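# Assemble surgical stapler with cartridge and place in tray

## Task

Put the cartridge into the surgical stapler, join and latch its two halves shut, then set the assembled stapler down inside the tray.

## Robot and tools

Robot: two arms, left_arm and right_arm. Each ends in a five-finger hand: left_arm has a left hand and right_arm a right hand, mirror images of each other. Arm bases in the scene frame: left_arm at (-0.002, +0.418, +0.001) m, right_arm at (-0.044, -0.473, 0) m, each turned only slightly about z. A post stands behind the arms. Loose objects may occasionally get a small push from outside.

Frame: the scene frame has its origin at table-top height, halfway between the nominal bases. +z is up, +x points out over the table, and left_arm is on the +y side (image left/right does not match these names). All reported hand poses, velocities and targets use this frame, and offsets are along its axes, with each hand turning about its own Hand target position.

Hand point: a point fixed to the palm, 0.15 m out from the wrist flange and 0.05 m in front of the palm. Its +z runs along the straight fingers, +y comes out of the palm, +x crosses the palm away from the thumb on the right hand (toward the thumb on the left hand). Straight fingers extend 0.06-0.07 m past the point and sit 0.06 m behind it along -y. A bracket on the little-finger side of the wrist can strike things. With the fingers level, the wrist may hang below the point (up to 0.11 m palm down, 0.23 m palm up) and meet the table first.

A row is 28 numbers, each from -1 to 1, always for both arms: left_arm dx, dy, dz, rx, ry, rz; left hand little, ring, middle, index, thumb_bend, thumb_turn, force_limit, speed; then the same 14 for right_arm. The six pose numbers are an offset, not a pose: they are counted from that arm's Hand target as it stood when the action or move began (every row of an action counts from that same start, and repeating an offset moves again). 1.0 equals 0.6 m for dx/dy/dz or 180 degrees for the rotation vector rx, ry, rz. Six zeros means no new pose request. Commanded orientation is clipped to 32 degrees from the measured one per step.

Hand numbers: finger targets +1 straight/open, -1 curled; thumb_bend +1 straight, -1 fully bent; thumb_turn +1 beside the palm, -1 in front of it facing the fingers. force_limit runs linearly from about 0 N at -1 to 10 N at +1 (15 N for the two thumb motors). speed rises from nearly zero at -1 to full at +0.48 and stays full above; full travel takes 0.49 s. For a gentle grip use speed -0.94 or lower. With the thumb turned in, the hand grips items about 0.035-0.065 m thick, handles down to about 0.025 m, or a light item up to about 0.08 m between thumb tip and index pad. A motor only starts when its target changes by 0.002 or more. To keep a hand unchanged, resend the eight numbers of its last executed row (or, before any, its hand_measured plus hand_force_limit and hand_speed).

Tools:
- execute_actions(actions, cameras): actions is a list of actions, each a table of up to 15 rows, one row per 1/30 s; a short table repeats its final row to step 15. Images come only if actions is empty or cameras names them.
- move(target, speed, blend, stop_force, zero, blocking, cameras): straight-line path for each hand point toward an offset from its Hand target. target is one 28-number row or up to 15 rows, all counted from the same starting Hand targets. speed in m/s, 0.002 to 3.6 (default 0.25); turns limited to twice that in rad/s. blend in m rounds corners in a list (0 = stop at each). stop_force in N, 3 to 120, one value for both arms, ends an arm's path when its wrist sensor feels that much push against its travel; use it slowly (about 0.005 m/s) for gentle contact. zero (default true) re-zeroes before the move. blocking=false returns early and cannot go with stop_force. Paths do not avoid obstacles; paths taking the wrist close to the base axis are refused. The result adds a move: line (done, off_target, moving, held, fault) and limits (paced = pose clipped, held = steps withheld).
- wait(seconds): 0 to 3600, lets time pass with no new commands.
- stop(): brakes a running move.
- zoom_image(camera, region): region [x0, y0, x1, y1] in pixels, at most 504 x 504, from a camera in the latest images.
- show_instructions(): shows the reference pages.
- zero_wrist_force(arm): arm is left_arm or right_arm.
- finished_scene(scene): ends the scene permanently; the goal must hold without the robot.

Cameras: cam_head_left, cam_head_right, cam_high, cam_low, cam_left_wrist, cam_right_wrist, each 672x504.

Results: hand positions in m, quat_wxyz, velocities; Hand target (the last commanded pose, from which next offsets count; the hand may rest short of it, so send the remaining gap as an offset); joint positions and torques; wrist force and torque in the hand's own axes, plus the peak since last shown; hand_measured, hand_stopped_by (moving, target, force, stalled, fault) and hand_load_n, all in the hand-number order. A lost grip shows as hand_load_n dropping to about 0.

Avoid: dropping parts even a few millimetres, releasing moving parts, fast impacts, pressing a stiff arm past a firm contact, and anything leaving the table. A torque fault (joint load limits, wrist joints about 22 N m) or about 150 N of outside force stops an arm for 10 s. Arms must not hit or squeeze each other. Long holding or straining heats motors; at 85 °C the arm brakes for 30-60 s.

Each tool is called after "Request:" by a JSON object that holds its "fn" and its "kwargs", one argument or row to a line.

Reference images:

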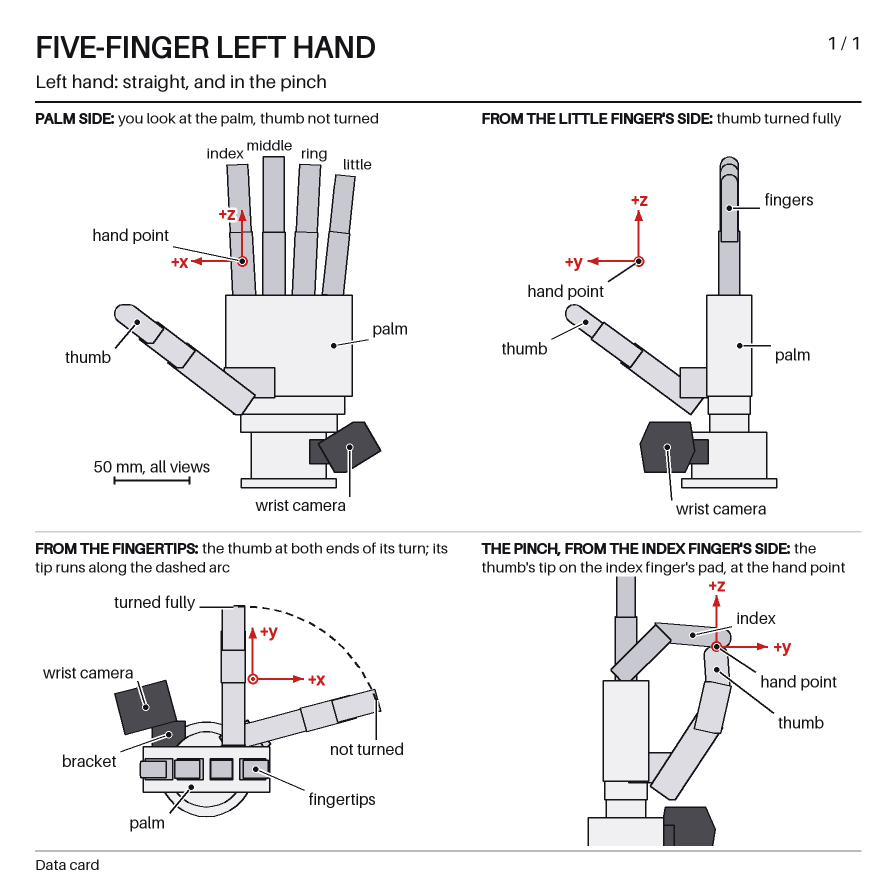

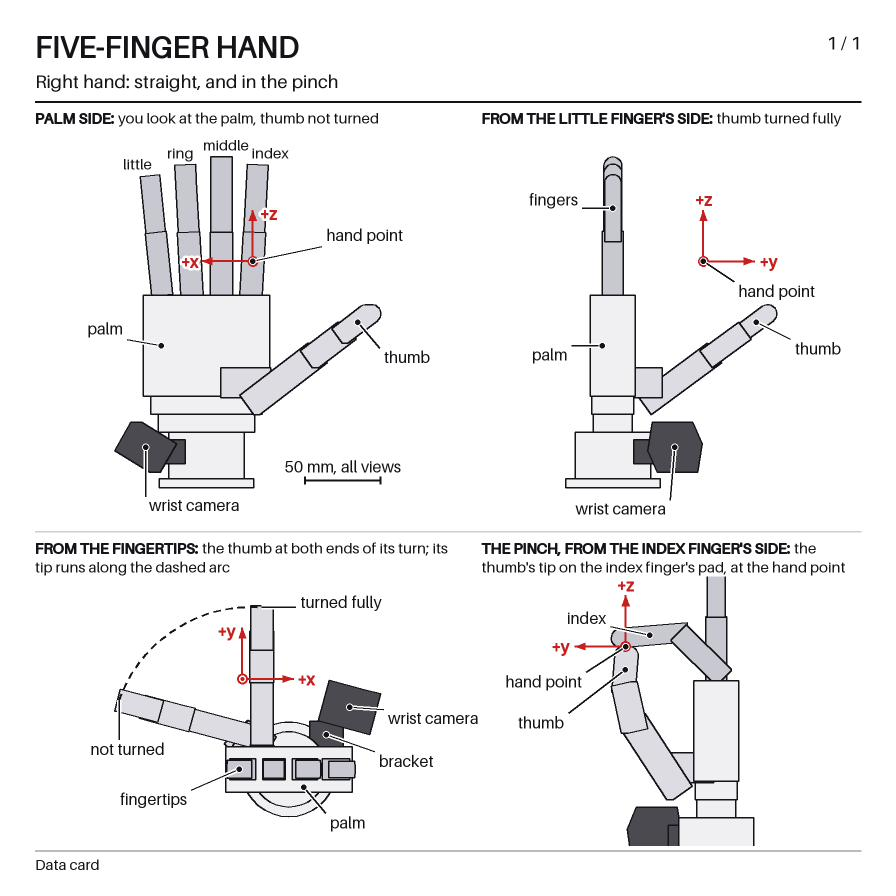

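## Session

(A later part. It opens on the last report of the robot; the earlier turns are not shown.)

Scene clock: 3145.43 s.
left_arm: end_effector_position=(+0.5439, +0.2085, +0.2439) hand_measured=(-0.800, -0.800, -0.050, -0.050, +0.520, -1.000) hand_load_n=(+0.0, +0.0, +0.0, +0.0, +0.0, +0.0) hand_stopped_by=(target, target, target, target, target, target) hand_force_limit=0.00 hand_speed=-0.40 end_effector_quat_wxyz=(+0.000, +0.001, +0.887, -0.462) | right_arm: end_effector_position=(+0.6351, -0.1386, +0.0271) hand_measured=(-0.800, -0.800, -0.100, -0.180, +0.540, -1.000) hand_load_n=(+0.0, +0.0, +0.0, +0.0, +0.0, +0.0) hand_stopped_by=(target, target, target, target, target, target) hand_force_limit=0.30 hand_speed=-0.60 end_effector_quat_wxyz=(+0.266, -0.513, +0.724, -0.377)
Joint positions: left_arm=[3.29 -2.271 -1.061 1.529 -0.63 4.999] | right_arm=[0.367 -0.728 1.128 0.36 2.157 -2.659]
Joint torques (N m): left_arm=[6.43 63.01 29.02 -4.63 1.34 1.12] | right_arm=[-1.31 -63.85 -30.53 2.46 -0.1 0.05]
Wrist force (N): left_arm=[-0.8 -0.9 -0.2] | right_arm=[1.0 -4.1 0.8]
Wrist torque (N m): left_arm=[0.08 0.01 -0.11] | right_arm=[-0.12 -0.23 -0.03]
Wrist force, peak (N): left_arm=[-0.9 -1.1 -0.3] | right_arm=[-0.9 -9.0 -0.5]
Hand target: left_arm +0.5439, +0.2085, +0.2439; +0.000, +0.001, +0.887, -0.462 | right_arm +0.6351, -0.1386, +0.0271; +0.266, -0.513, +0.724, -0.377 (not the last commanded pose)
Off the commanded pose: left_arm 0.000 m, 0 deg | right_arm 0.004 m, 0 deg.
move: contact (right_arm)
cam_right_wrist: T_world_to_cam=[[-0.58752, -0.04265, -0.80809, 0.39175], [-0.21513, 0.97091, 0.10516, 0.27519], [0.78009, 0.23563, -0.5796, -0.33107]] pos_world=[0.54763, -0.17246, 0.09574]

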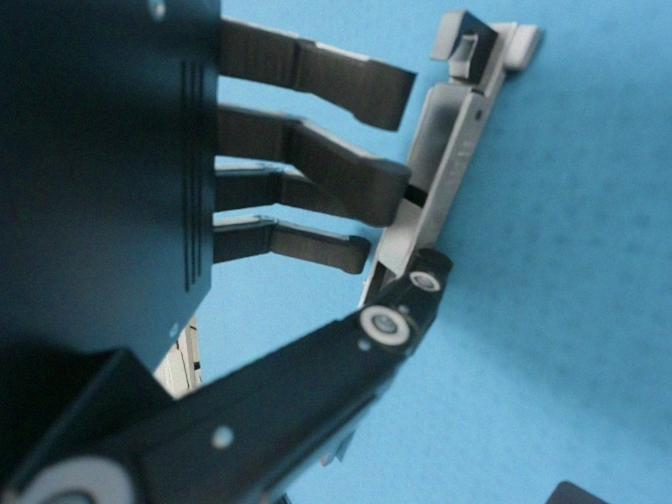

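Request:
{"fn": "execute_actions", "kwargs": {
  "actions": [],
  "cameras": ["all"]
}}

Request:
{"fn": "zoom_image", "kwargs": {
  "camera": "cam_low",
  "region": [330, 220, 470, 340]
}}

Request:
{"fn": "zoom_image", "kwargs": {
  "camera": "cam_high",
  "region": [290, 180, 410, 300]
}}

Request:
{"fn": "zoom_image", "kwargs": {
  "camera": "cam_head_left",
  "region": [280, 210, 400, 310]
}}

Scene clock: 3166.83 s.
left_arm: end_effector_position=(+0.5439, +0.2085, +0.2439) hand_measured=(-0.800, -0.800, -0.050, -0.050, +0.520, -1.000) hand_load_n=(+0.0, +0.0, +0.0, +0.0, +0.0, +0.0) hand_stopped_by=(target, target, target, target, target, target) hand_force_limit=0.00 hand_speed=-0.40 end_effector_quat_wxyz=(+0.000, +0.001, +0.887, -0.462) | right_arm: end_effector_position=(+0.6351, -0.1386, +0.0271) hand_measured=(-0.800, -0.800, -0.100, -0.180, +0.540, -1.000) hand_load_n=(+0.0, +0.0, -0.5, +0.0, +0.0, +0.0) hand_stopped_by=(target, target, target, target, target, target) hand_force_limit=0.30 hand_speed=-0.60 end_effector_quat_wxyz=(+0.266, -0.513, +0.724, -0.377)
Joint positions: left_arm=[3.29 -2.271 -1.061 1.529 -0.63 4.999] | right_arm=[0.367 -0.728 1.128 0.36 2.157 -2.659]
Joint velocities: within noise
Joint torques (N m): left_arm=[2.58 62.83 28.5 -4.69 1.51 1.14] | right_arm=[-1.18 -64.15 -30.64 0.85 0.09 -1.39]
Motor temperatures (°C): left_arm=[30 32 28 34 31 35] | right_arm=[27 40 33 33 38 36]
Wrist force (N): left_arm=[-0.8 -1.0 -0.2] | right_arm=[0.6 -4.1 0.9]
Wrist torque (N m): left_arm=[0.06 0.00 -0.10] | right_arm=[-0.13 -0.16 -0.06]
Wrist force, peak (N): left_arm=[-1.0 -1.1 -0.2] | right_arm=[1.2 -4.4 1.1]
Hand target: left_arm +0.5439, +0.2085, +0.2439; +0.000, +0.001, +0.887, -0.462 | right_arm +0.6351, -0.1386, +0.0271; +0.266, -0.513, +0.724, -0.377 (not the last commanded pose)
Off the commanded pose: left_arm 0.000 m, 0 deg | right_arm 0.004 m, 0 deg.
camera_calibration:
cam_left_wrist: T_world_to_cam=[[-0.28817, -0.54171, 0.78963, 0.07186], [-0.84057, 0.5381, 0.06239, 0.33347], [-0.45869, -0.64576, -0.61041, 0.64389]] pos_world=[0.59636, 0.27528, 0.31549]
cam_right_wrist: T_world_to_cam=[[-0.58745, -0.04264, -0.80814, 0.39172], [-0.21514, 0.97091, 0.10516, 0.27519], [0.78014, 0.23564, -0.57953, -0.3311]] pos_world=[0.54763, -0.17246, 0.09574]

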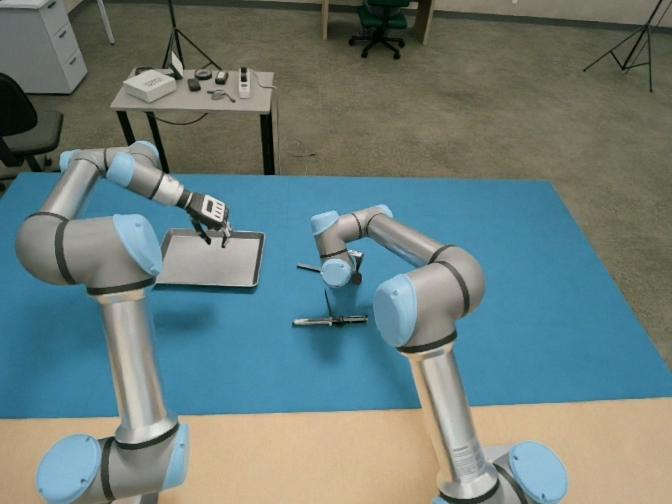

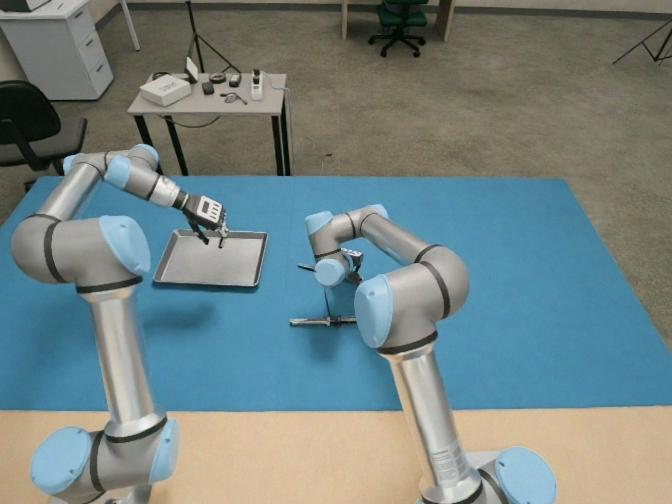

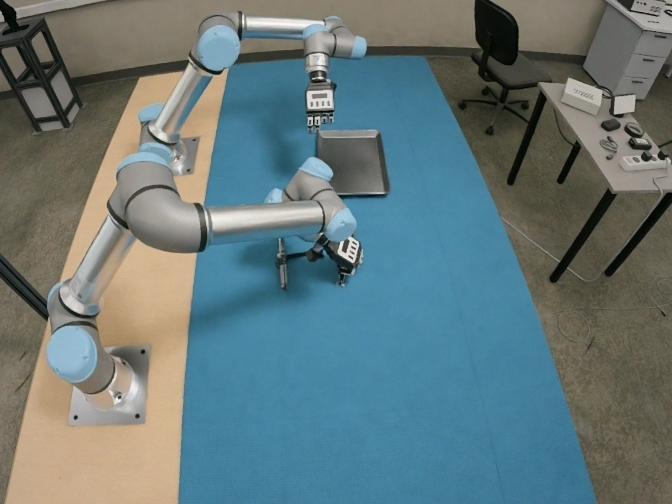

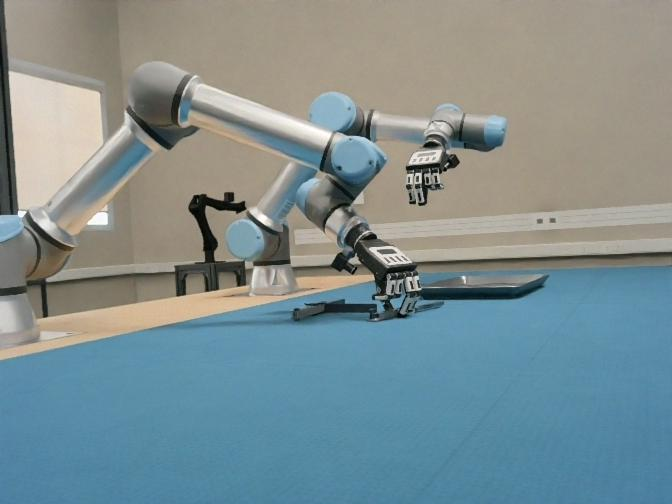

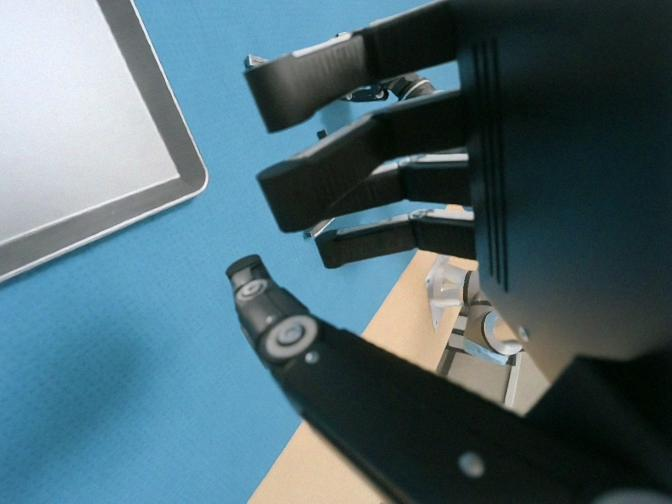

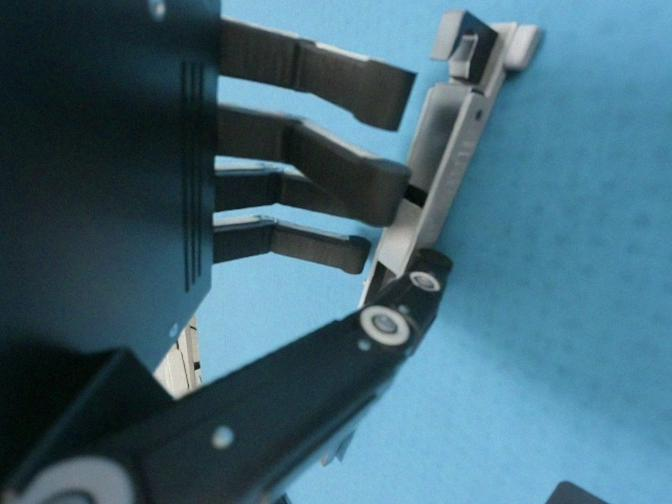

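Scaled by 3.600 from the camera's image (finer frame: 960x720).

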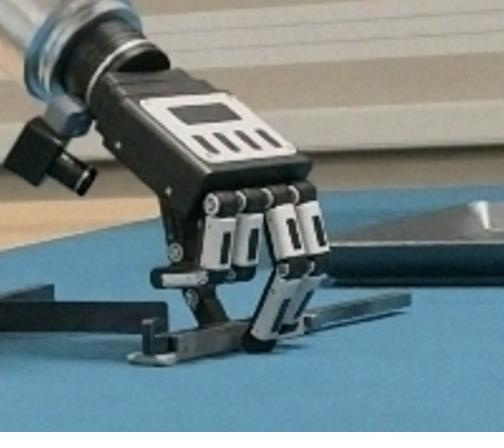

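Scaled by 4.200 from the camera's image (finer frame: 960x720).

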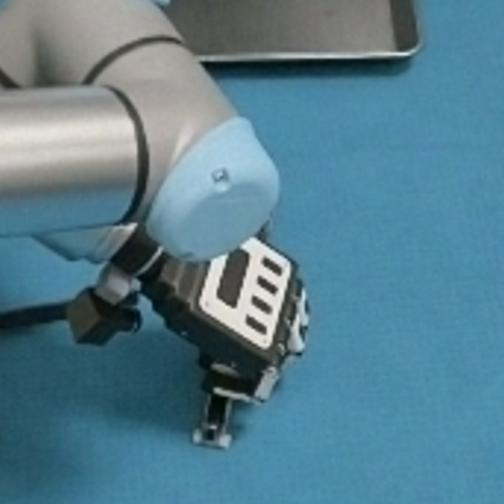

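Scaled by 4.200 from the camera's image (finer frame: 960x720).

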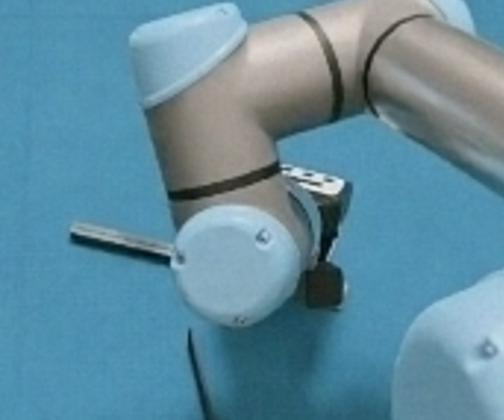

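Request:
{"fn": "move", "kwargs": {
  "target": [0,0,0,0,0,0,-0.8,-0.8,-0.05,-0.05,0.52,-1,0.0,-0.4,0,0,0.004,0,0,0,-0.8,-0.8,-0.18,-0.22,0.52,-1,0.3,-0.8],
  "speed": 0.03
}}

Request:
{"fn": "move", "kwargs": {
  "target": [0,0,0,0,0,0,-0.8,-0.8,-0.05,-0.05,0.52,-1,0.0,-0.4,0,0,-0.011,0,0,0,-0.8,-0.8,-0.18,-0.22,0.52,-1,0.3,-0.8],
  "speed": 0.01,
  "stop_force": 4,
  "cameras": ["cam_right_wrist","cam_low"]
}}

Request:
{"fn": "zoom_image", "kwargs": {
  "camera": "cam_low",
  "region": [360, 260, 460, 340]
}}

Scene clock: 3178.93 s.
left_arm: end_effector_position=(+0.5439, +0.2085, +0.2439) hand_measured=(-0.800, -0.800, -0.050, -0.050, +0.520, -1.000) hand_load_n=(+0.0, +0.0, +0.0, +0.0, +0.0, +0.0) hand_stopped_by=(target, target, target, target, target, target) hand_force_limit=0.00 hand_speed=-0.40 end_effector_quat_wxyz=(+0.000, +0.001, +0.887, -0.462) | right_arm: end_effector_position=(+0.6351, -0.1386, +0.0294) hand_measured=(-0.800, -0.800, -0.180, -0.220, +0.520, -1.000) hand_load_n=(+0.0, +0.0, +0.0, +0.0, +0.0, +0.0) hand_stopped_by=(target, target, target, target, target, target) hand_force_limit=0.30 hand_speed=-0.80 end_effector_quat_wxyz=(+0.266, -0.513, +0.724, -0.377)
Joint positions: left_arm=[3.29 -2.271 -1.061 1.529 -0.63 4.999] | right_arm=[0.367 -0.73 1.126 0.364 2.157 -2.659]
Joint torques (N m): left_arm=[-2.51 62.38 28.56 -4.44 1.58 1.17] | right_arm=[-1.68 -67.06 -32.02 2.3 -0.05 -1.34]
Wrist force (N): left_arm=[-0.8 -1.0 -0.2] | right_arm=[0.7 0.8 2.0]
Wrist torque (N m): left_arm=[0.07 0.01 -0.11] | right_arm=[-0.02 -0.18 0.05]
Wrist force, peak (N): left_arm=[-1.0 -1.0 -0.4] | right_arm=[1.0 -4.5 0.8]
Hand target: left_arm +0.5439, +0.2085, +0.2439; +0.000, +0.001, +0.887, -0.462 | right_arm +0.6351, -0.1386, +0.0295; +0.266, -0.513, +0.724, -0.377
Off the commanded pose: left_arm 0.000 m, 0 deg | right_arm 0.000 m, 0 deg.
move: done

Scene clock: 3180.83 s.
left_arm: end_effector_position=(+0.5439, +0.2085, +0.2439) hand_measured=(-0.800, -0.800, -0.050, -0.050, +0.520, -1.000) hand_load_n=(+0.0, +0.0, +0.0, +0.0, +0.0, +0.0) hand_stopped_by=(target, target, target, target, target, target) hand_force_limit=0.00 hand_speed=-0.40 end_effector_quat_wxyz=(+0.000, +0.001, +0.887, -0.462) | right_arm: end_effector_position=(+0.6351, -0.1386, +0.0248) hand_measured=(-0.800, -0.800, -0.180, -0.220, +0.520, -1.000) hand_load_n=(+0.0, +0.0, +0.0, +0.0, +0.0, +0.0) hand_stopped_by=(target, target, target, target, target, target) hand_force_limit=0.30 hand_speed=-0.80 end_effector_quat_wxyz=(+0.267, -0.513, +0.724, -0.377)
Joint positions: left_arm=[3.29 -2.271 -1.061 1.529 -0.63 4.999] | right_arm=[0.367 -0.725 1.13 0.355 2.157 -2.659]
Joint torques (N m): left_arm=[-4.12 62.78 29.36 -4.4 1.59 1.07] | right_arm=[-1.24 -64.15 -30.7 2.21 -0.06 -0.21]
Wrist force (N): left_arm=[-0.7 -0.9 -0.1] | right_arm=[0.4 -4.4 1.1]
Wrist torque (N m): left_arm=[0.08 -0.02 -0.10] | right_arm=[-0.16 -0.14 -0.08]
Wrist force, peak (N): left_arm=[-0.9 -1.2 -0.1] | right_arm=[0.5 -8.0 0.5]
Hand target: left_arm +0.5439, +0.2085, +0.2439; +0.000, +0.001, +0.887, -0.462 | right_arm +0.6351, -0.1386, +0.0248; +0.267, -0.513, +0.724, -0.377 (not the last commanded pose)
Off the commanded pose: left_arm 0.000 m, 0 deg | right_arm 0.002 m, 0 deg.
move: contact (right_arm)
cam_right_wrist: T_world_to_cam=[[-0.58745, -0.04264, -0.80814, 0.38987], [-0.21514, 0.97091, 0.10516, 0.27543], [0.78014, 0.23564, -0.57953, -0.33243]] pos_world=[0.54763, -0.17246, 0.09344]
Images, in order (width x height): cam_low 672x504, cam_right_wrist 672x504.

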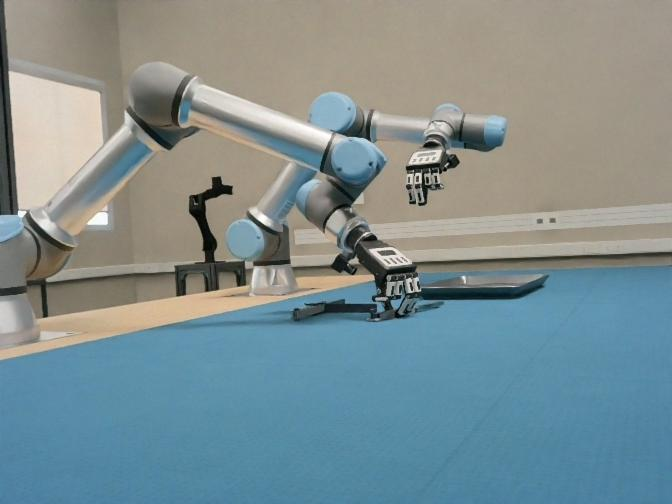

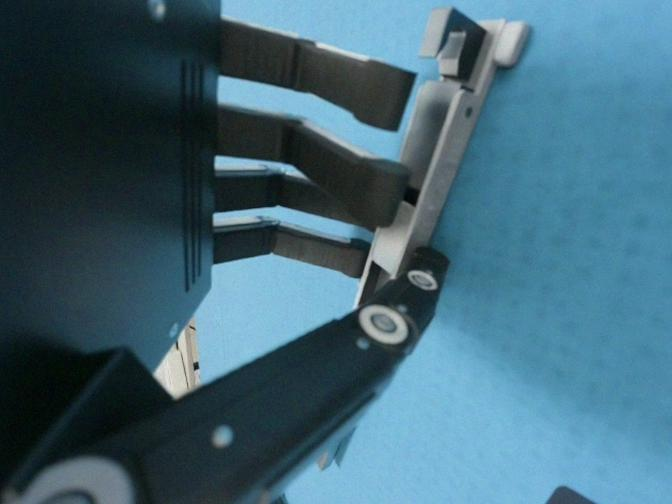

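Scaled by 5.040 from the camera's image (finer frame: 960x720).

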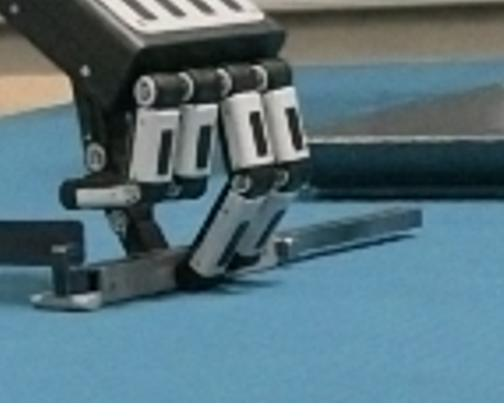

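Request:
{"fn": "move", "kwargs": {
  "target": [0,0,0,0,0,0,-0.8,-0.8,-0.05,-0.05,0.52,-1,0.0,-0.4,0,0,0.0015,0,0,0,-0.8,-0.8,-0.5,-0.5,0.38,-1,-0.6,-0.92],
  "speed": 0.01,
  "cameras": ["cam_right_wrist","cam_low"]
}}

Request:
{"fn": "zoom_image", "kwargs": {
  "camera": "cam_low",
  "region": [360, 260, 460, 340]
}}

Scene clock: 3185.77 s.
left_arm: end_effector_position=(+0.5439, +0.2085, +0.2439) hand_measured=(-0.800, -0.800, -0.050, -0.050, +0.520, -1.000) hand_load_n=(+0.0, +0.0, +0.0, +0.0, +0.0, +0.0) hand_stopped_by=(target, target, target, target, target, target) hand_force_limit=0.00 hand_speed=-0.40 end_effector_quat_wxyz=(+0.000, +0.001, +0.887, -0.462) | right_arm: end_effector_position=(+0.6351, -0.1386, +0.0256) hand_measured=(-0.800, -0.800, -0.216, -0.270, +0.504, -1.000) hand_load_n=(+0.0, +0.5, +2.5, +2.0, +5.5, +0.0) hand_stopped_by=(target, target, force, force, force, target) hand_force_limit=-0.60 hand_speed=-0.92 end_effector_quat_wxyz=(+0.267, -0.513, +0.724, -0.377)
Joint positions: left_arm=[3.29 -2.271 -1.061 1.529 -0.63 4.999] | right_arm=[0.367 -0.726 1.129 0.357 2.157 -2.659]
Joint torques (N m): left_arm=[-5.89 62.46 28.91 -4.45 1.73 1.08] | right_arm=[-1.1 -68.64 -33.31 2.06 0.05 -0.33]
Wrist force (N): left_arm=[-0.7 -1.0 -0.2] | right_arm=[1.1 1.6 2.5]
Wrist torque (N m): left_arm=[0.07 0.00 -0.10] | right_arm=[0.01 -0.24 0.07]
Wrist force, peak (N): left_arm=[-0.9 -1.0 -0.4] | right_arm=[0.8 -5.0 0.6]
Hand target: left_arm +0.5439, +0.2085, +0.2439; +0.000, +0.001, +0.887, -0.462 | right_arm +0.6351, -0.1386, +0.0257; +0.267, -0.513, +0.724, -0.377
Off the commanded pose: left_arm 0.000 m, 0 deg | right_arm 0.000 m, 0 deg.
move: done
cam_right_wrist: T_world_to_cam=[[-0.58745, -0.04264, -0.80814, 0.39051], [-0.21514, 0.97091, 0.10516, 0.27535], [0.78014, 0.23564, -0.57953, -0.33197]] pos_world=[0.54763, -0.17246, 0.09424]
Images, in order (width x height): cam_low 672x504, cam_right_wrist 672x504.

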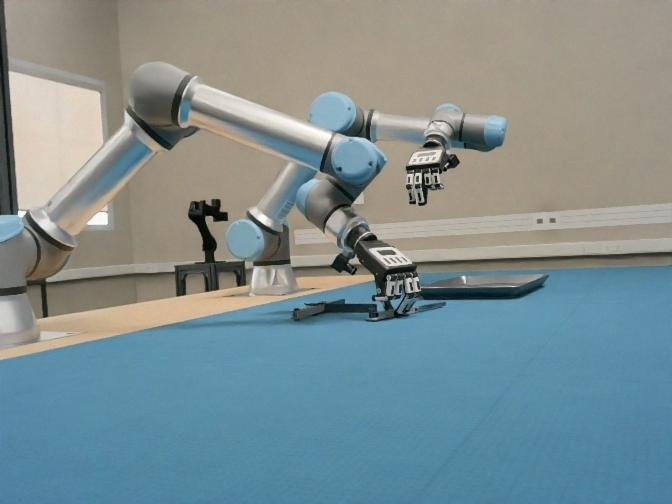

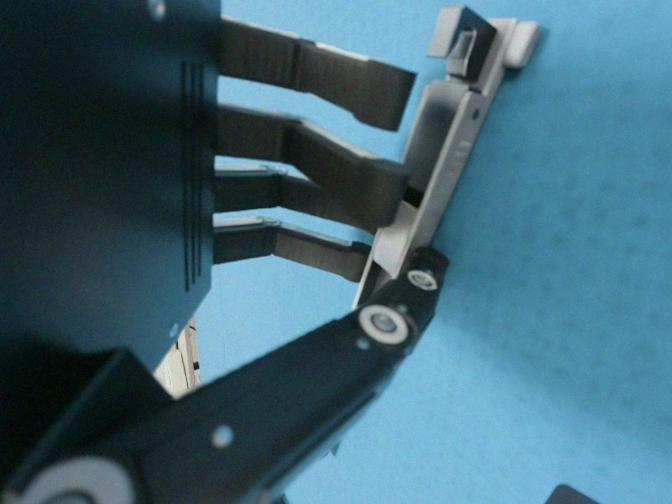

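Scaled by 5.040 from the camera's image (finer frame: 960x720).

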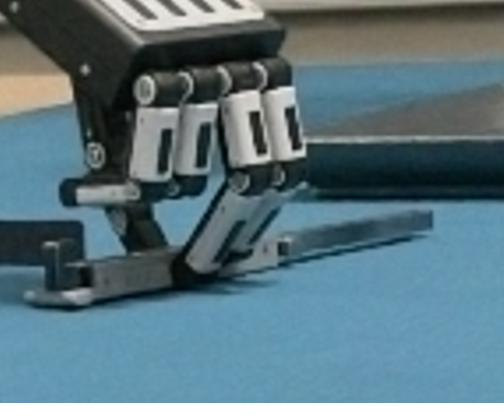

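Request:
{"fn": "move", "kwargs": {
  "target": [0,0,0,0,0,0,-0.8,-0.8,-0.05,-0.05,0.52,-1,0.0,-0.4,0,0,0,0,0,0,-0.8,-0.8,-0.55,-0.55,0.36,-1,-0.1,-0.92]
}}

Request:
{"fn": "move", "kwargs": {
  "target": [0,0,0,0,0,0,-0.8,-0.8,-0.05,-0.05,0.52,-1,0.0,-0.4,0,0,0.1,0,0,0,-0.8,-0.8,-0.55,-0.55,0.36,-1,-0.1,-0.92],
  "speed": 0.05,
  "cameras": ["cam_right_wrist","cam_low"]
}}

Request:
{"fn": "zoom_image", "kwargs": {
  "camera": "cam_low",
  "region": [340, 220, 460, 320]
}}

Scene clock: 3192.07 s.
left_arm: end_effector_position=(+0.5439, +0.2085, +0.2439) hand_measured=(-0.800, -0.800, -0.050, -0.050, +0.520, -1.000) hand_load_n=(+0.0, +0.0, +0.0, +0.0, +0.0, +0.0) hand_stopped_by=(target, target, target, target, target, target) hand_force_limit=0.00 hand_speed=-0.40 end_effector_quat_wxyz=(+0.000, +0.001, +0.887, -0.462) | right_arm: end_effector_position=(+0.6351, -0.1386, +0.0257) hand_measured=(-0.800, -0.800, -0.230, -0.298, +0.506, -1.000) hand_load_n=(+0.0, +0.0, +4.0, +4.5, +10.5, +0.0) hand_stopped_by=(target, target, force, force, force, target) hand_force_limit=-0.10 hand_speed=-0.92 end_effector_quat_wxyz=(+0.267, -0.513, +0.724, -0.377)
Joint positions: left_arm=[3.29 -2.271 -1.061 1.529 -0.63 4.999] | right_arm=[0.367 -0.726 1.129 0.357 2.157 -2.659]
Joint torques (N m): left_arm=[-5.55 62.55 29.03 -4.43 1.69 0.92] | right_arm=[-1.95 -67.93 -33.22 1.97 -0.12 -0.39]
Wrist force (N): left_arm=[-0.9 -1.1 -0.1] | right_arm=[0.9 1.5 2.4]
Wrist torque (N m): left_arm=[0.05 0.02 -0.11] | right_arm=[0.02 -0.19 0.05]
Wrist force, peak (N): left_arm=[-0.9 -1.1 -0.4] | right_arm=[1.0 2.2 2.9]
Hand target: left_arm +0.5439, +0.2085, +0.2439; +0.000, +0.001, +0.887, -0.462 | right_arm +0.6351, -0.1386, +0.0257; +0.267, -0.513, +0.724, -0.377
Off the commanded pose: left_arm 0.000 m, 0 deg | right_arm 0.000 m, 0 deg.
move: done

Scene clock: 3193.73 s.
left_arm: end_effector_position=(+0.5439, +0.2085, +0.2439) hand_measured=(-0.800, -0.800, -0.050, -0.050, +0.520, -1.000) hand_load_n=(+0.0, +0.0, +0.0, +0.0, +0.0, +0.0) hand_stopped_by=(target, target, target, target, target, target) hand_force_limit=0.00 hand_speed=-0.40 end_effector_quat_wxyz=(+0.000, +0.001, +0.887, -0.462) | right_arm: end_effector_position=(+0.6351, -0.1386, +0.0855) hand_measured=(-0.800, -0.800, -0.230, -0.298, +0.506, -1.000) hand_load_n=(+0.0, +0.0, +3.5, +4.5, +10.5, +0.0) hand_stopped_by=(target, target, force, force, force, target) hand_force_limit=-0.10 hand_speed=-0.92 end_effector_quat_wxyz=(+0.267, -0.513, +0.724, -0.377)
Joint positions: left_arm=[3.29 -2.271 -1.061 1.529 -0.63 4.999] | right_arm=[0.367 -0.78 1.065 0.474 2.157 -2.659]
Joint torques (N m): left_arm=[-5.72 63.31 28.76 -4.26 1.64 1.13] | right_arm=[-6.84 -66.68 -34.49 2.17 -1.02 1.29]
Wrist force (N): left_arm=[-0.8 -0.9 -0.2] | right_arm=[1.1 1.8 2.6]
Wrist torque (N m): left_arm=[0.07 0.01 -0.11] | right_arm=[0.02 -0.21 0.08]
Wrist force, peak (N): left_arm=[-1.0 -1.0 -0.4] | right_arm=[1.0 2.6 2.8]
Hand target: left_arm +0.5439, +0.2085, +0.2439; +0.000, +0.001, +0.887, -0.462 | right_arm +0.6351, -0.1386, +0.0857; +0.267, -0.513, +0.724, -0.377
Off the commanded pose: left_arm 0.000 m, 0 deg | right_arm 0.000 m, 0 deg.
move: done
cam_right_wrist: T_world_to_cam=[[-0.58742, -0.04277, -0.80815, 0.43888], [-0.21529, 0.97088, 0.10511, 0.26914], [0.78012, 0.23573, -0.57952, -0.29723]] pos_world=[0.54763, -0.17246, 0.15414]
Images, in order (width x height): cam_low 672x504, cam_right_wrist 672x504.

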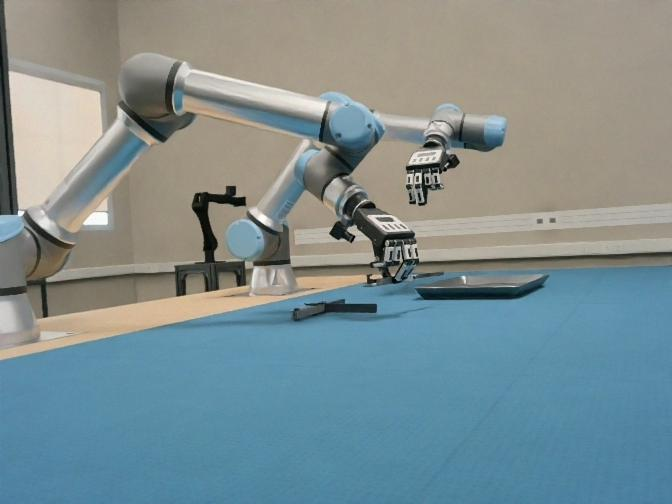

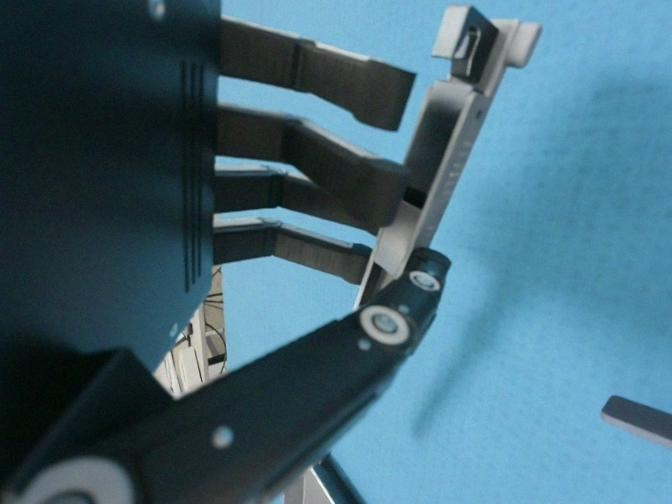

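Scaled by 4.200 from the camera's image (finer frame: 960x720).

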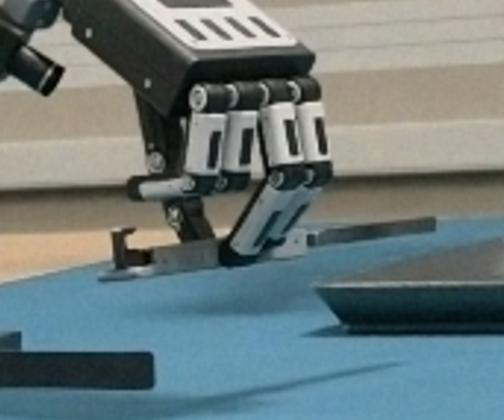

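Request:
{"fn": "move", "kwargs": {
  "target": [
    [0,0,0,0,0,0,-0.8,-0.8,-0.05,-0.05,0.52,-1,0.0,-0.4,0,0,0.08,0,0,0,-0.8,-0.8,-0.55,-0.55,0.36,-1,-0.1,-0.92],
    [0,0,0,0,0,0,-0.8,-0.8,-0.05,-0.05,0.52,-1,0.0,-0.4,-0.475,0,0.08,0,0,0.1056,-0.8,-0.8,-0.55,-0.55,0.36,-1,-0.1,-0.92]
  ],
  "speed": 0.15,
  "blend": 0.02,
  "cameras": ["cam_right_wrist","cam_low","cam_high"]
}}

Request:
{"fn": "zoom_image", "kwargs": {
  "camera": "cam_high",
  "region": [220, 180, 380, 310]
}}

Scene clock: 3216.03 s.
left_arm: end_effector_position=(+0.5439, +0.2085, +0.2439) hand_measured=(-0.800, -0.800, -0.050, -0.050, +0.520, -1.000) hand_load_n=(+0.0, +0.0, +0.0, +0.0, +0.0, +0.0) hand_stopped_by=(target, target, target, target, target, target) hand_force_limit=0.00 hand_speed=-0.40 end_effector_quat_wxyz=(+0.000, +0.001, +0.887, -0.462) | right_arm: end_effector_position=(+0.3503, -0.1386, +0.1337) hand_measured=(-0.800, -0.800, -0.230, -0.298, +0.506, -1.000) hand_load_n=(+0.0, +0.0, +3.5, +4.5, +10.5, +0.0) hand_stopped_by=(target, target, force, force, force, target) hand_force_limit=-0.10 hand_speed=-0.92 end_effector_quat_wxyz=(-0.325, +0.626, -0.629, +0.328)
Joint positions: left_arm=[3.29 -2.271 -1.061 1.529 -0.63 4.999] | right_arm=[0.541 -1.407 1.881 0.225 2.038 -2.781]
Joint torques (N m): left_arm=[-5.37 62.13 29.01 -4.25 1.55 0.89] | right_arm=[8.25 -39.72 -5.72 -0.86 -2.32 -1.37]
Wrist force (N): left_arm=[-0.7 -0.9 -0.3] | right_arm=[0.4 1.6 3.1]
Wrist torque (N m): left_arm=[0.09 -0.02 -0.10] | right_arm=[-0.05 -0.14 -0.03]
Wrist force, peak (N): left_arm=[-0.9 -1.2 -0.2] | right_arm=[1.9 0.8 4.0]
Hand target: left_arm +0.5439, +0.2085, +0.2439; +0.000, +0.001, +0.887, -0.462 | right_arm +0.3501, -0.1386, +0.1337; -0.325, +0.626, -0.629, +0.328
Off the commanded pose: left_arm 0.000 m, 0 deg | right_arm 0.000 m, 0 deg.
move: done
cam_right_wrist: T_world_to_cam=[[-0.54154, -0.23154, -0.80816, 0.26827], [-0.51953, 0.84795, 0.1052, 0.29229], [0.66092, 0.47684, -0.57949, 0.0281]] pos_world=[0.27856, -0.19913, 0.20234]
Images, in order (width x height): cam_high 672x504, cam_low 672x504, cam_right_wrist 672x504.

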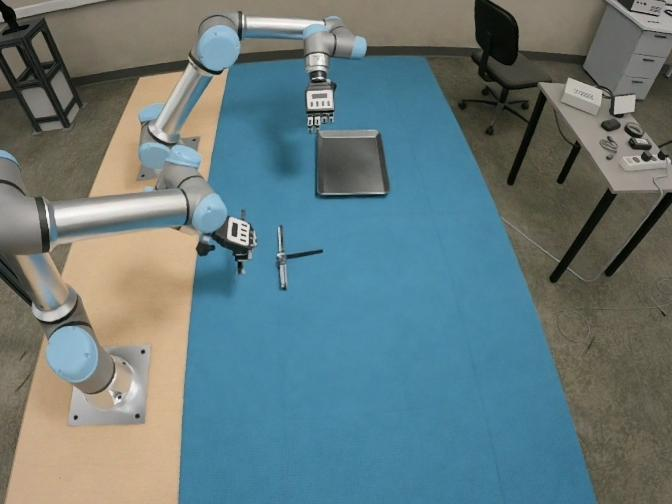

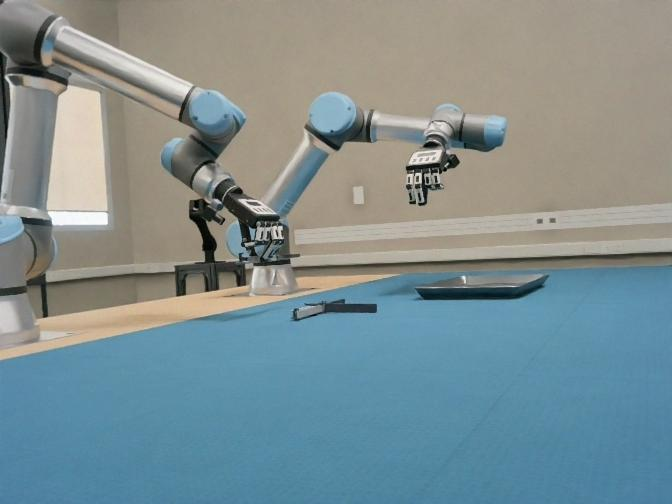

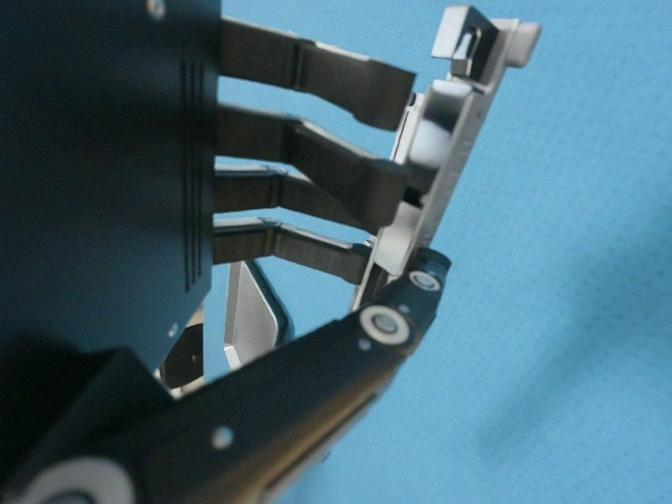

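Scaled by 3.150 from the camera's image (finer frame: 960x720).

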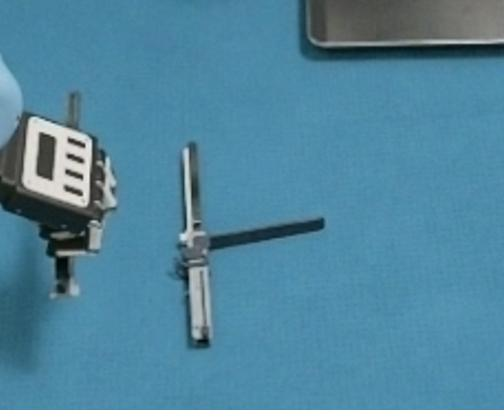

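Request:
{"fn": "move", "kwargs": {
  "target": [0,0,0,0,0,0,-0.8,-0.8,-0.05,-0.05,0.52,-1,0.0,-0.4,0,0,0,0,0.25,0,-0.8,-0.8,-0.55,-0.55,0.36,-1,-0.1,-0.92],
  "speed": 0.15,
  "cameras": ["cam_right_wrist","cam_low","cam_high"]
}}

Request:
{"fn": "zoom_image", "kwargs": {
  "camera": "cam_low",
  "region": [200, 180, 320, 300]
}}

Scene clock: 3227.53 s.
left_arm: end_effector_position=(+0.5439, +0.2085, +0.2439) hand_measured=(-0.800, -0.800, -0.050, -0.050, +0.520, -1.000) hand_load_n=(+0.0, +0.0, +0.0, +0.0, +0.0, +0.0) hand_stopped_by=(target, target, target, target, target, target) hand_force_limit=0.00 hand_speed=-0.40 end_effector_quat_wxyz=(+0.000, +0.001, +0.887, -0.462) | right_arm: end_effector_position=(+0.3501, -0.1386, +0.1337) hand_measured=(-0.800, -0.800, -0.230, -0.298, +0.506, -1.000) hand_load_n=(+0.0, +0.5, +3.5, +5.0, +10.5, +0.0) hand_stopped_by=(target, target, force, force, force, target) hand_force_limit=-0.10 hand_speed=-0.92 end_effector_quat_wxyz=(-0.060, +0.703, -0.706, +0.063)
Joint positions: left_arm=[3.29 -2.271 -1.061 1.529 -0.63 4.999] | right_arm=[0.339 -1.031 1.343 1.098 1.639 -2.769]
Joint torques (N m): left_arm=[-5.19 62.54 29.39 -4.31 1.61 1.03] | right_arm=[-8.32 -19.58 -32.51 3.86 -2.8 -1.49]
Wrist force (N): left_arm=[-0.8 -0.9 -0.4] | right_arm=[0.6 -0.3 3.6]
Wrist torque (N m): left_arm=[0.08 0.00 -0.11] | right_arm=[-0.28 -0.26 -0.03]
Wrist force, peak (N): left_arm=[-0.9 -1.1 -0.1] | right_arm=[0.6 2.2 3.5]
Hand target: left_arm +0.5439, +0.2085, +0.2439; +0.000, +0.001, +0.887, -0.462 | right_arm +0.3501, -0.1386, +0.1337; -0.060, +0.703, -0.706, +0.063
Off the commanded pose: left_arm 0.000 m, 0 deg | right_arm 0.000 m, 0 deg.
move: done
cam_right_wrist: T_world_to_cam=[[-0.95429, -0.2317, -0.18882, 0.3299], [-0.29326, 0.84784, 0.44177, 0.16799], [0.05774, 0.47695, -0.87703, 0.27914]] pos_world=[0.34797, -0.19913, 0.23289]
Images, in order (width x height): cam_high 672x504, cam_low 672x504, cam_right_wrist 672x504.

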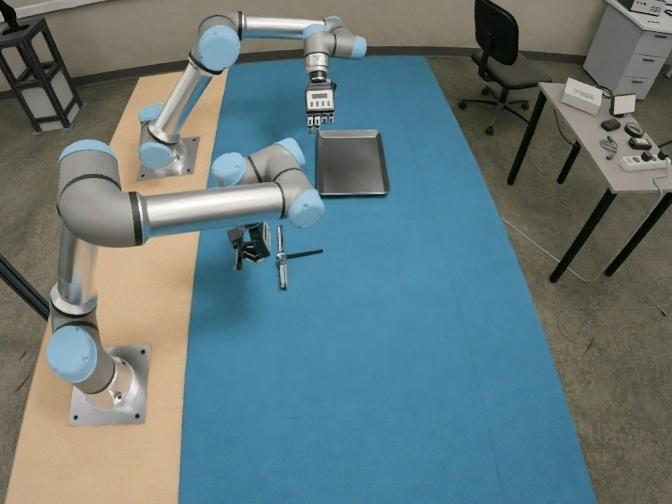

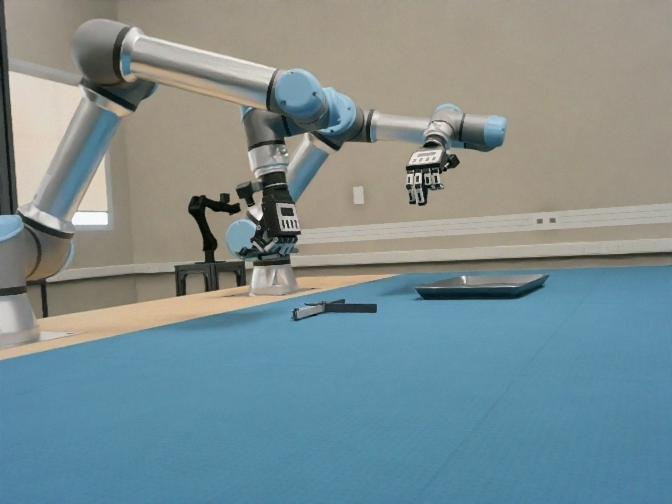

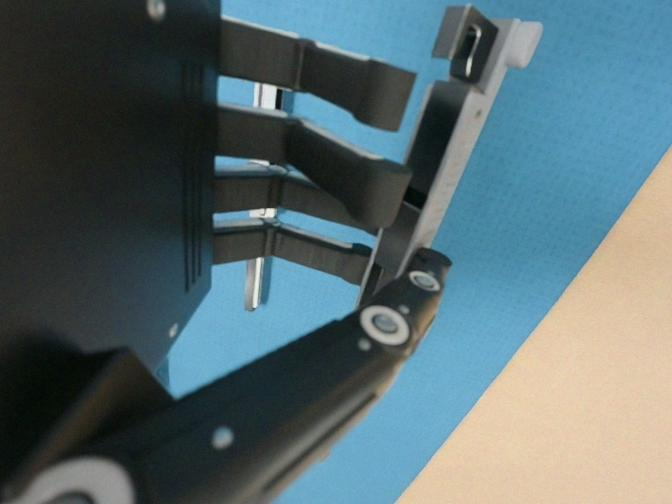

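Scaled by 4.200 from the camera's image (finer frame: 960x720).

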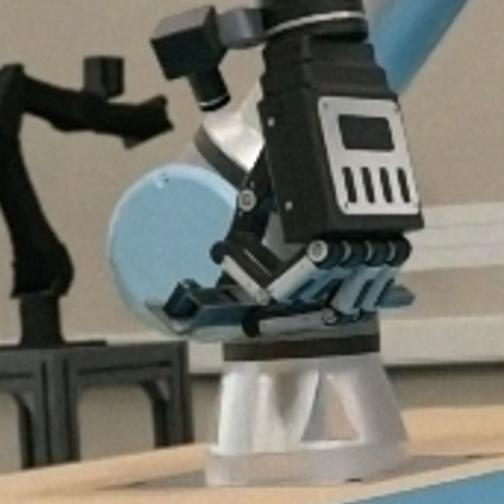

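Request:
{"fn": "move", "kwargs": {
  "target": [0,0,0,0,0,0,-0.8,-0.8,-0.05,-0.05,0.52,-1,0.0,-0.4,0,0,-0.15,0,0,0,-0.8,-0.8,-0.55,-0.55,0.36,-1,-0.1,-0.92],
  "speed": 0.08
}}

Request:
{"fn": "move", "kwargs": {
  "target": [0,0,0,0,0,0,-0.8,-0.8,-0.05,-0.05,0.52,-1,0.0,-0.4,0,0,-0.05,0,0,0,-0.8,-0.8,-0.55,-0.55,0.36,-1,-0.1,-0.92],
  "speed": 0.01,
  "stop_force": 3,
  "cameras": ["cam_right_wrist","cam_low","cam_high"]
}}

Request:
{"fn": "zoom_image", "kwargs": {
  "camera": "cam_low",
  "region": [220, 230, 320, 330]
}}

Scene clock: 3238.07 s.
left_arm: end_effector_position=(+0.5439, +0.2085, +0.2439) hand_measured=(-0.800, -0.800, -0.050, -0.050, +0.520, -1.000) hand_load_n=(+0.5, +0.0, +0.0, +0.0, +0.0, +0.5) hand_stopped_by=(target, target, target, target, target, target) hand_force_limit=0.00 hand_speed=-0.40 end_effector_quat_wxyz=(+0.000, +0.001, +0.887, -0.462) | right_arm: end_effector_position=(+0.3502, -0.1386, +0.0438) hand_measured=(-0.800, -0.800, -0.230, -0.298, +0.506, -1.000) hand_load_n=(+0.0, +0.0, +3.5, +5.5, +10.5, +0.0) hand_stopped_by=(target, target, force, force, force, target) hand_force_limit=-0.10 hand_speed=-0.92 end_effector_quat_wxyz=(-0.060, +0.703, -0.706, +0.063)
Joint positions: left_arm=[3.29 -2.271 -1.061 1.529 -0.63 4.999] | right_arm=[0.339 -0.945 1.452 0.904 1.639 -2.769]
Joint torques (N m): left_arm=[-5.85 62.46 29.03 -4.21 1.74 0.86] | right_arm=[-5.36 -19.62 -3.32 1.05 1.28 -0.2]
Wrist force (N): left_arm=[-0.7 -0.9 -0.4] | right_arm=[0.9 0.1 4.0]
Wrist torque (N m): left_arm=[0.08 -0.01 -0.10] | right_arm=[-0.24 -0.32 -0.01]
Wrist force, peak (N): left_arm=[-0.8 -1.2 -0.1] | right_arm=[0.9 0.1 4.2]
Hand target: left_arm +0.5439, +0.2085, +0.2439; +0.000, +0.001, +0.887, -0.462 | right_arm +0.3501, -0.1386, +0.0437; -0.060, +0.703, -0.706, +0.063
Off the commanded pose: left_arm 0.000 m, 0 deg | right_arm 0.000 m, 0 deg.
move: done

Scene clock: 3242.00 s.
left_arm: end_effector_position=(+0.5439, +0.2085, +0.2439) hand_measured=(-0.800, -0.800, -0.050, -0.050, +0.520, -1.000) hand_load_n=(+0.0, +0.0, +0.0, +0.0, +0.0, +0.0) hand_stopped_by=(target, target, target, target, target, target) hand_force_limit=0.00 hand_speed=-0.40 end_effector_quat_wxyz=(+0.000, +0.001, +0.887, -0.462) | right_arm: end_effector_position=(+0.3501, -0.1386, +0.0178) hand_measured=(-0.800, -0.800, -0.230, -0.298, +0.506, -1.000) hand_load_n=(+0.0, +0.0, +1.0, +4.5, +11.5, +0.5) hand_stopped_by=(target, target, force, force, force, target) hand_force_limit=-0.10 hand_speed=-0.92 end_effector_quat_wxyz=(-0.060, +0.703, -0.706, +0.063)
Joint positions: left_arm=[3.29 -2.271 -1.061 1.529 -0.63 4.999] | right_arm=[0.339 -0.914 1.474 0.851 1.639 -2.769]
Joint torques (N m): left_arm=[-4.97 62.41 28.48 -4.32 1.42 0.99] | right_arm=[3.83 -56.25 -29.09 3.36 -2.91 1.33]
Wrist force (N): left_arm=[-0.8 -1.0 -0.3] | right_arm=[0.9 -1.2 0.2]
Wrist torque (N m): left_arm=[0.08 0.00 -0.11] | right_arm=[-0.22 -0.23 -0.03]
Wrist force, peak (N): left_arm=[-0.9 -1.2 -0.2] | right_arm=[0.6 -4.1 -2.1]
Hand target: left_arm +0.5439, +0.2085, +0.2439; +0.000, +0.001, +0.887, -0.462 | right_arm +0.3501, -0.1386, +0.0178; -0.060, +0.703, -0.706, +0.063 (not the last commanded pose)
Off the commanded pose: left_arm 0.000 m, 0 deg | right_arm 0.004 m, 0 deg.
move: contact (right_arm)
cam_right_wrist: T_world_to_cam=[[-0.95436, -0.23161, -0.18857, 0.30805], [-0.29307, 0.84786, 0.44186, 0.21907], [0.05754, 0.47695, -0.87704, 0.17765]] pos_world=[0.34797, -0.19913, 0.1171]
Images, in order (width x height): cam_high 672x504, cam_low 672x504, cam_right_wrist 672x504.

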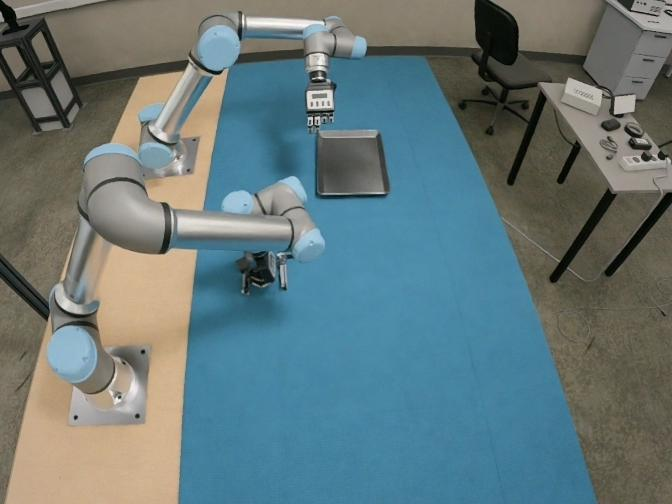

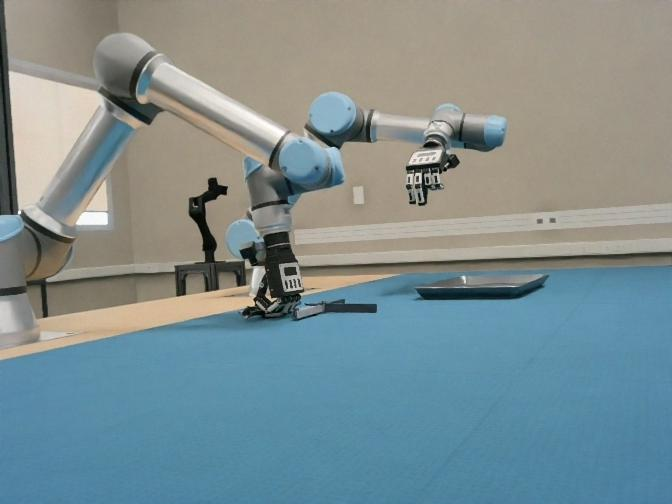

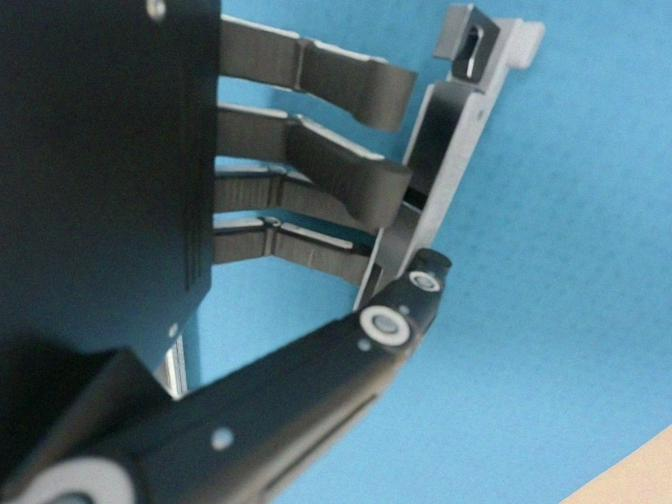

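Scaled by 5.040 from the camera's image (finer frame: 960x720).

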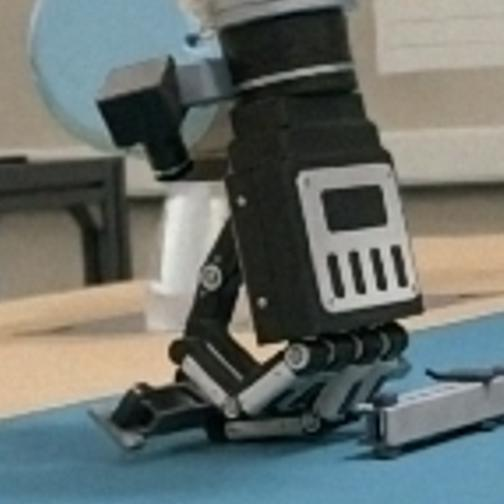

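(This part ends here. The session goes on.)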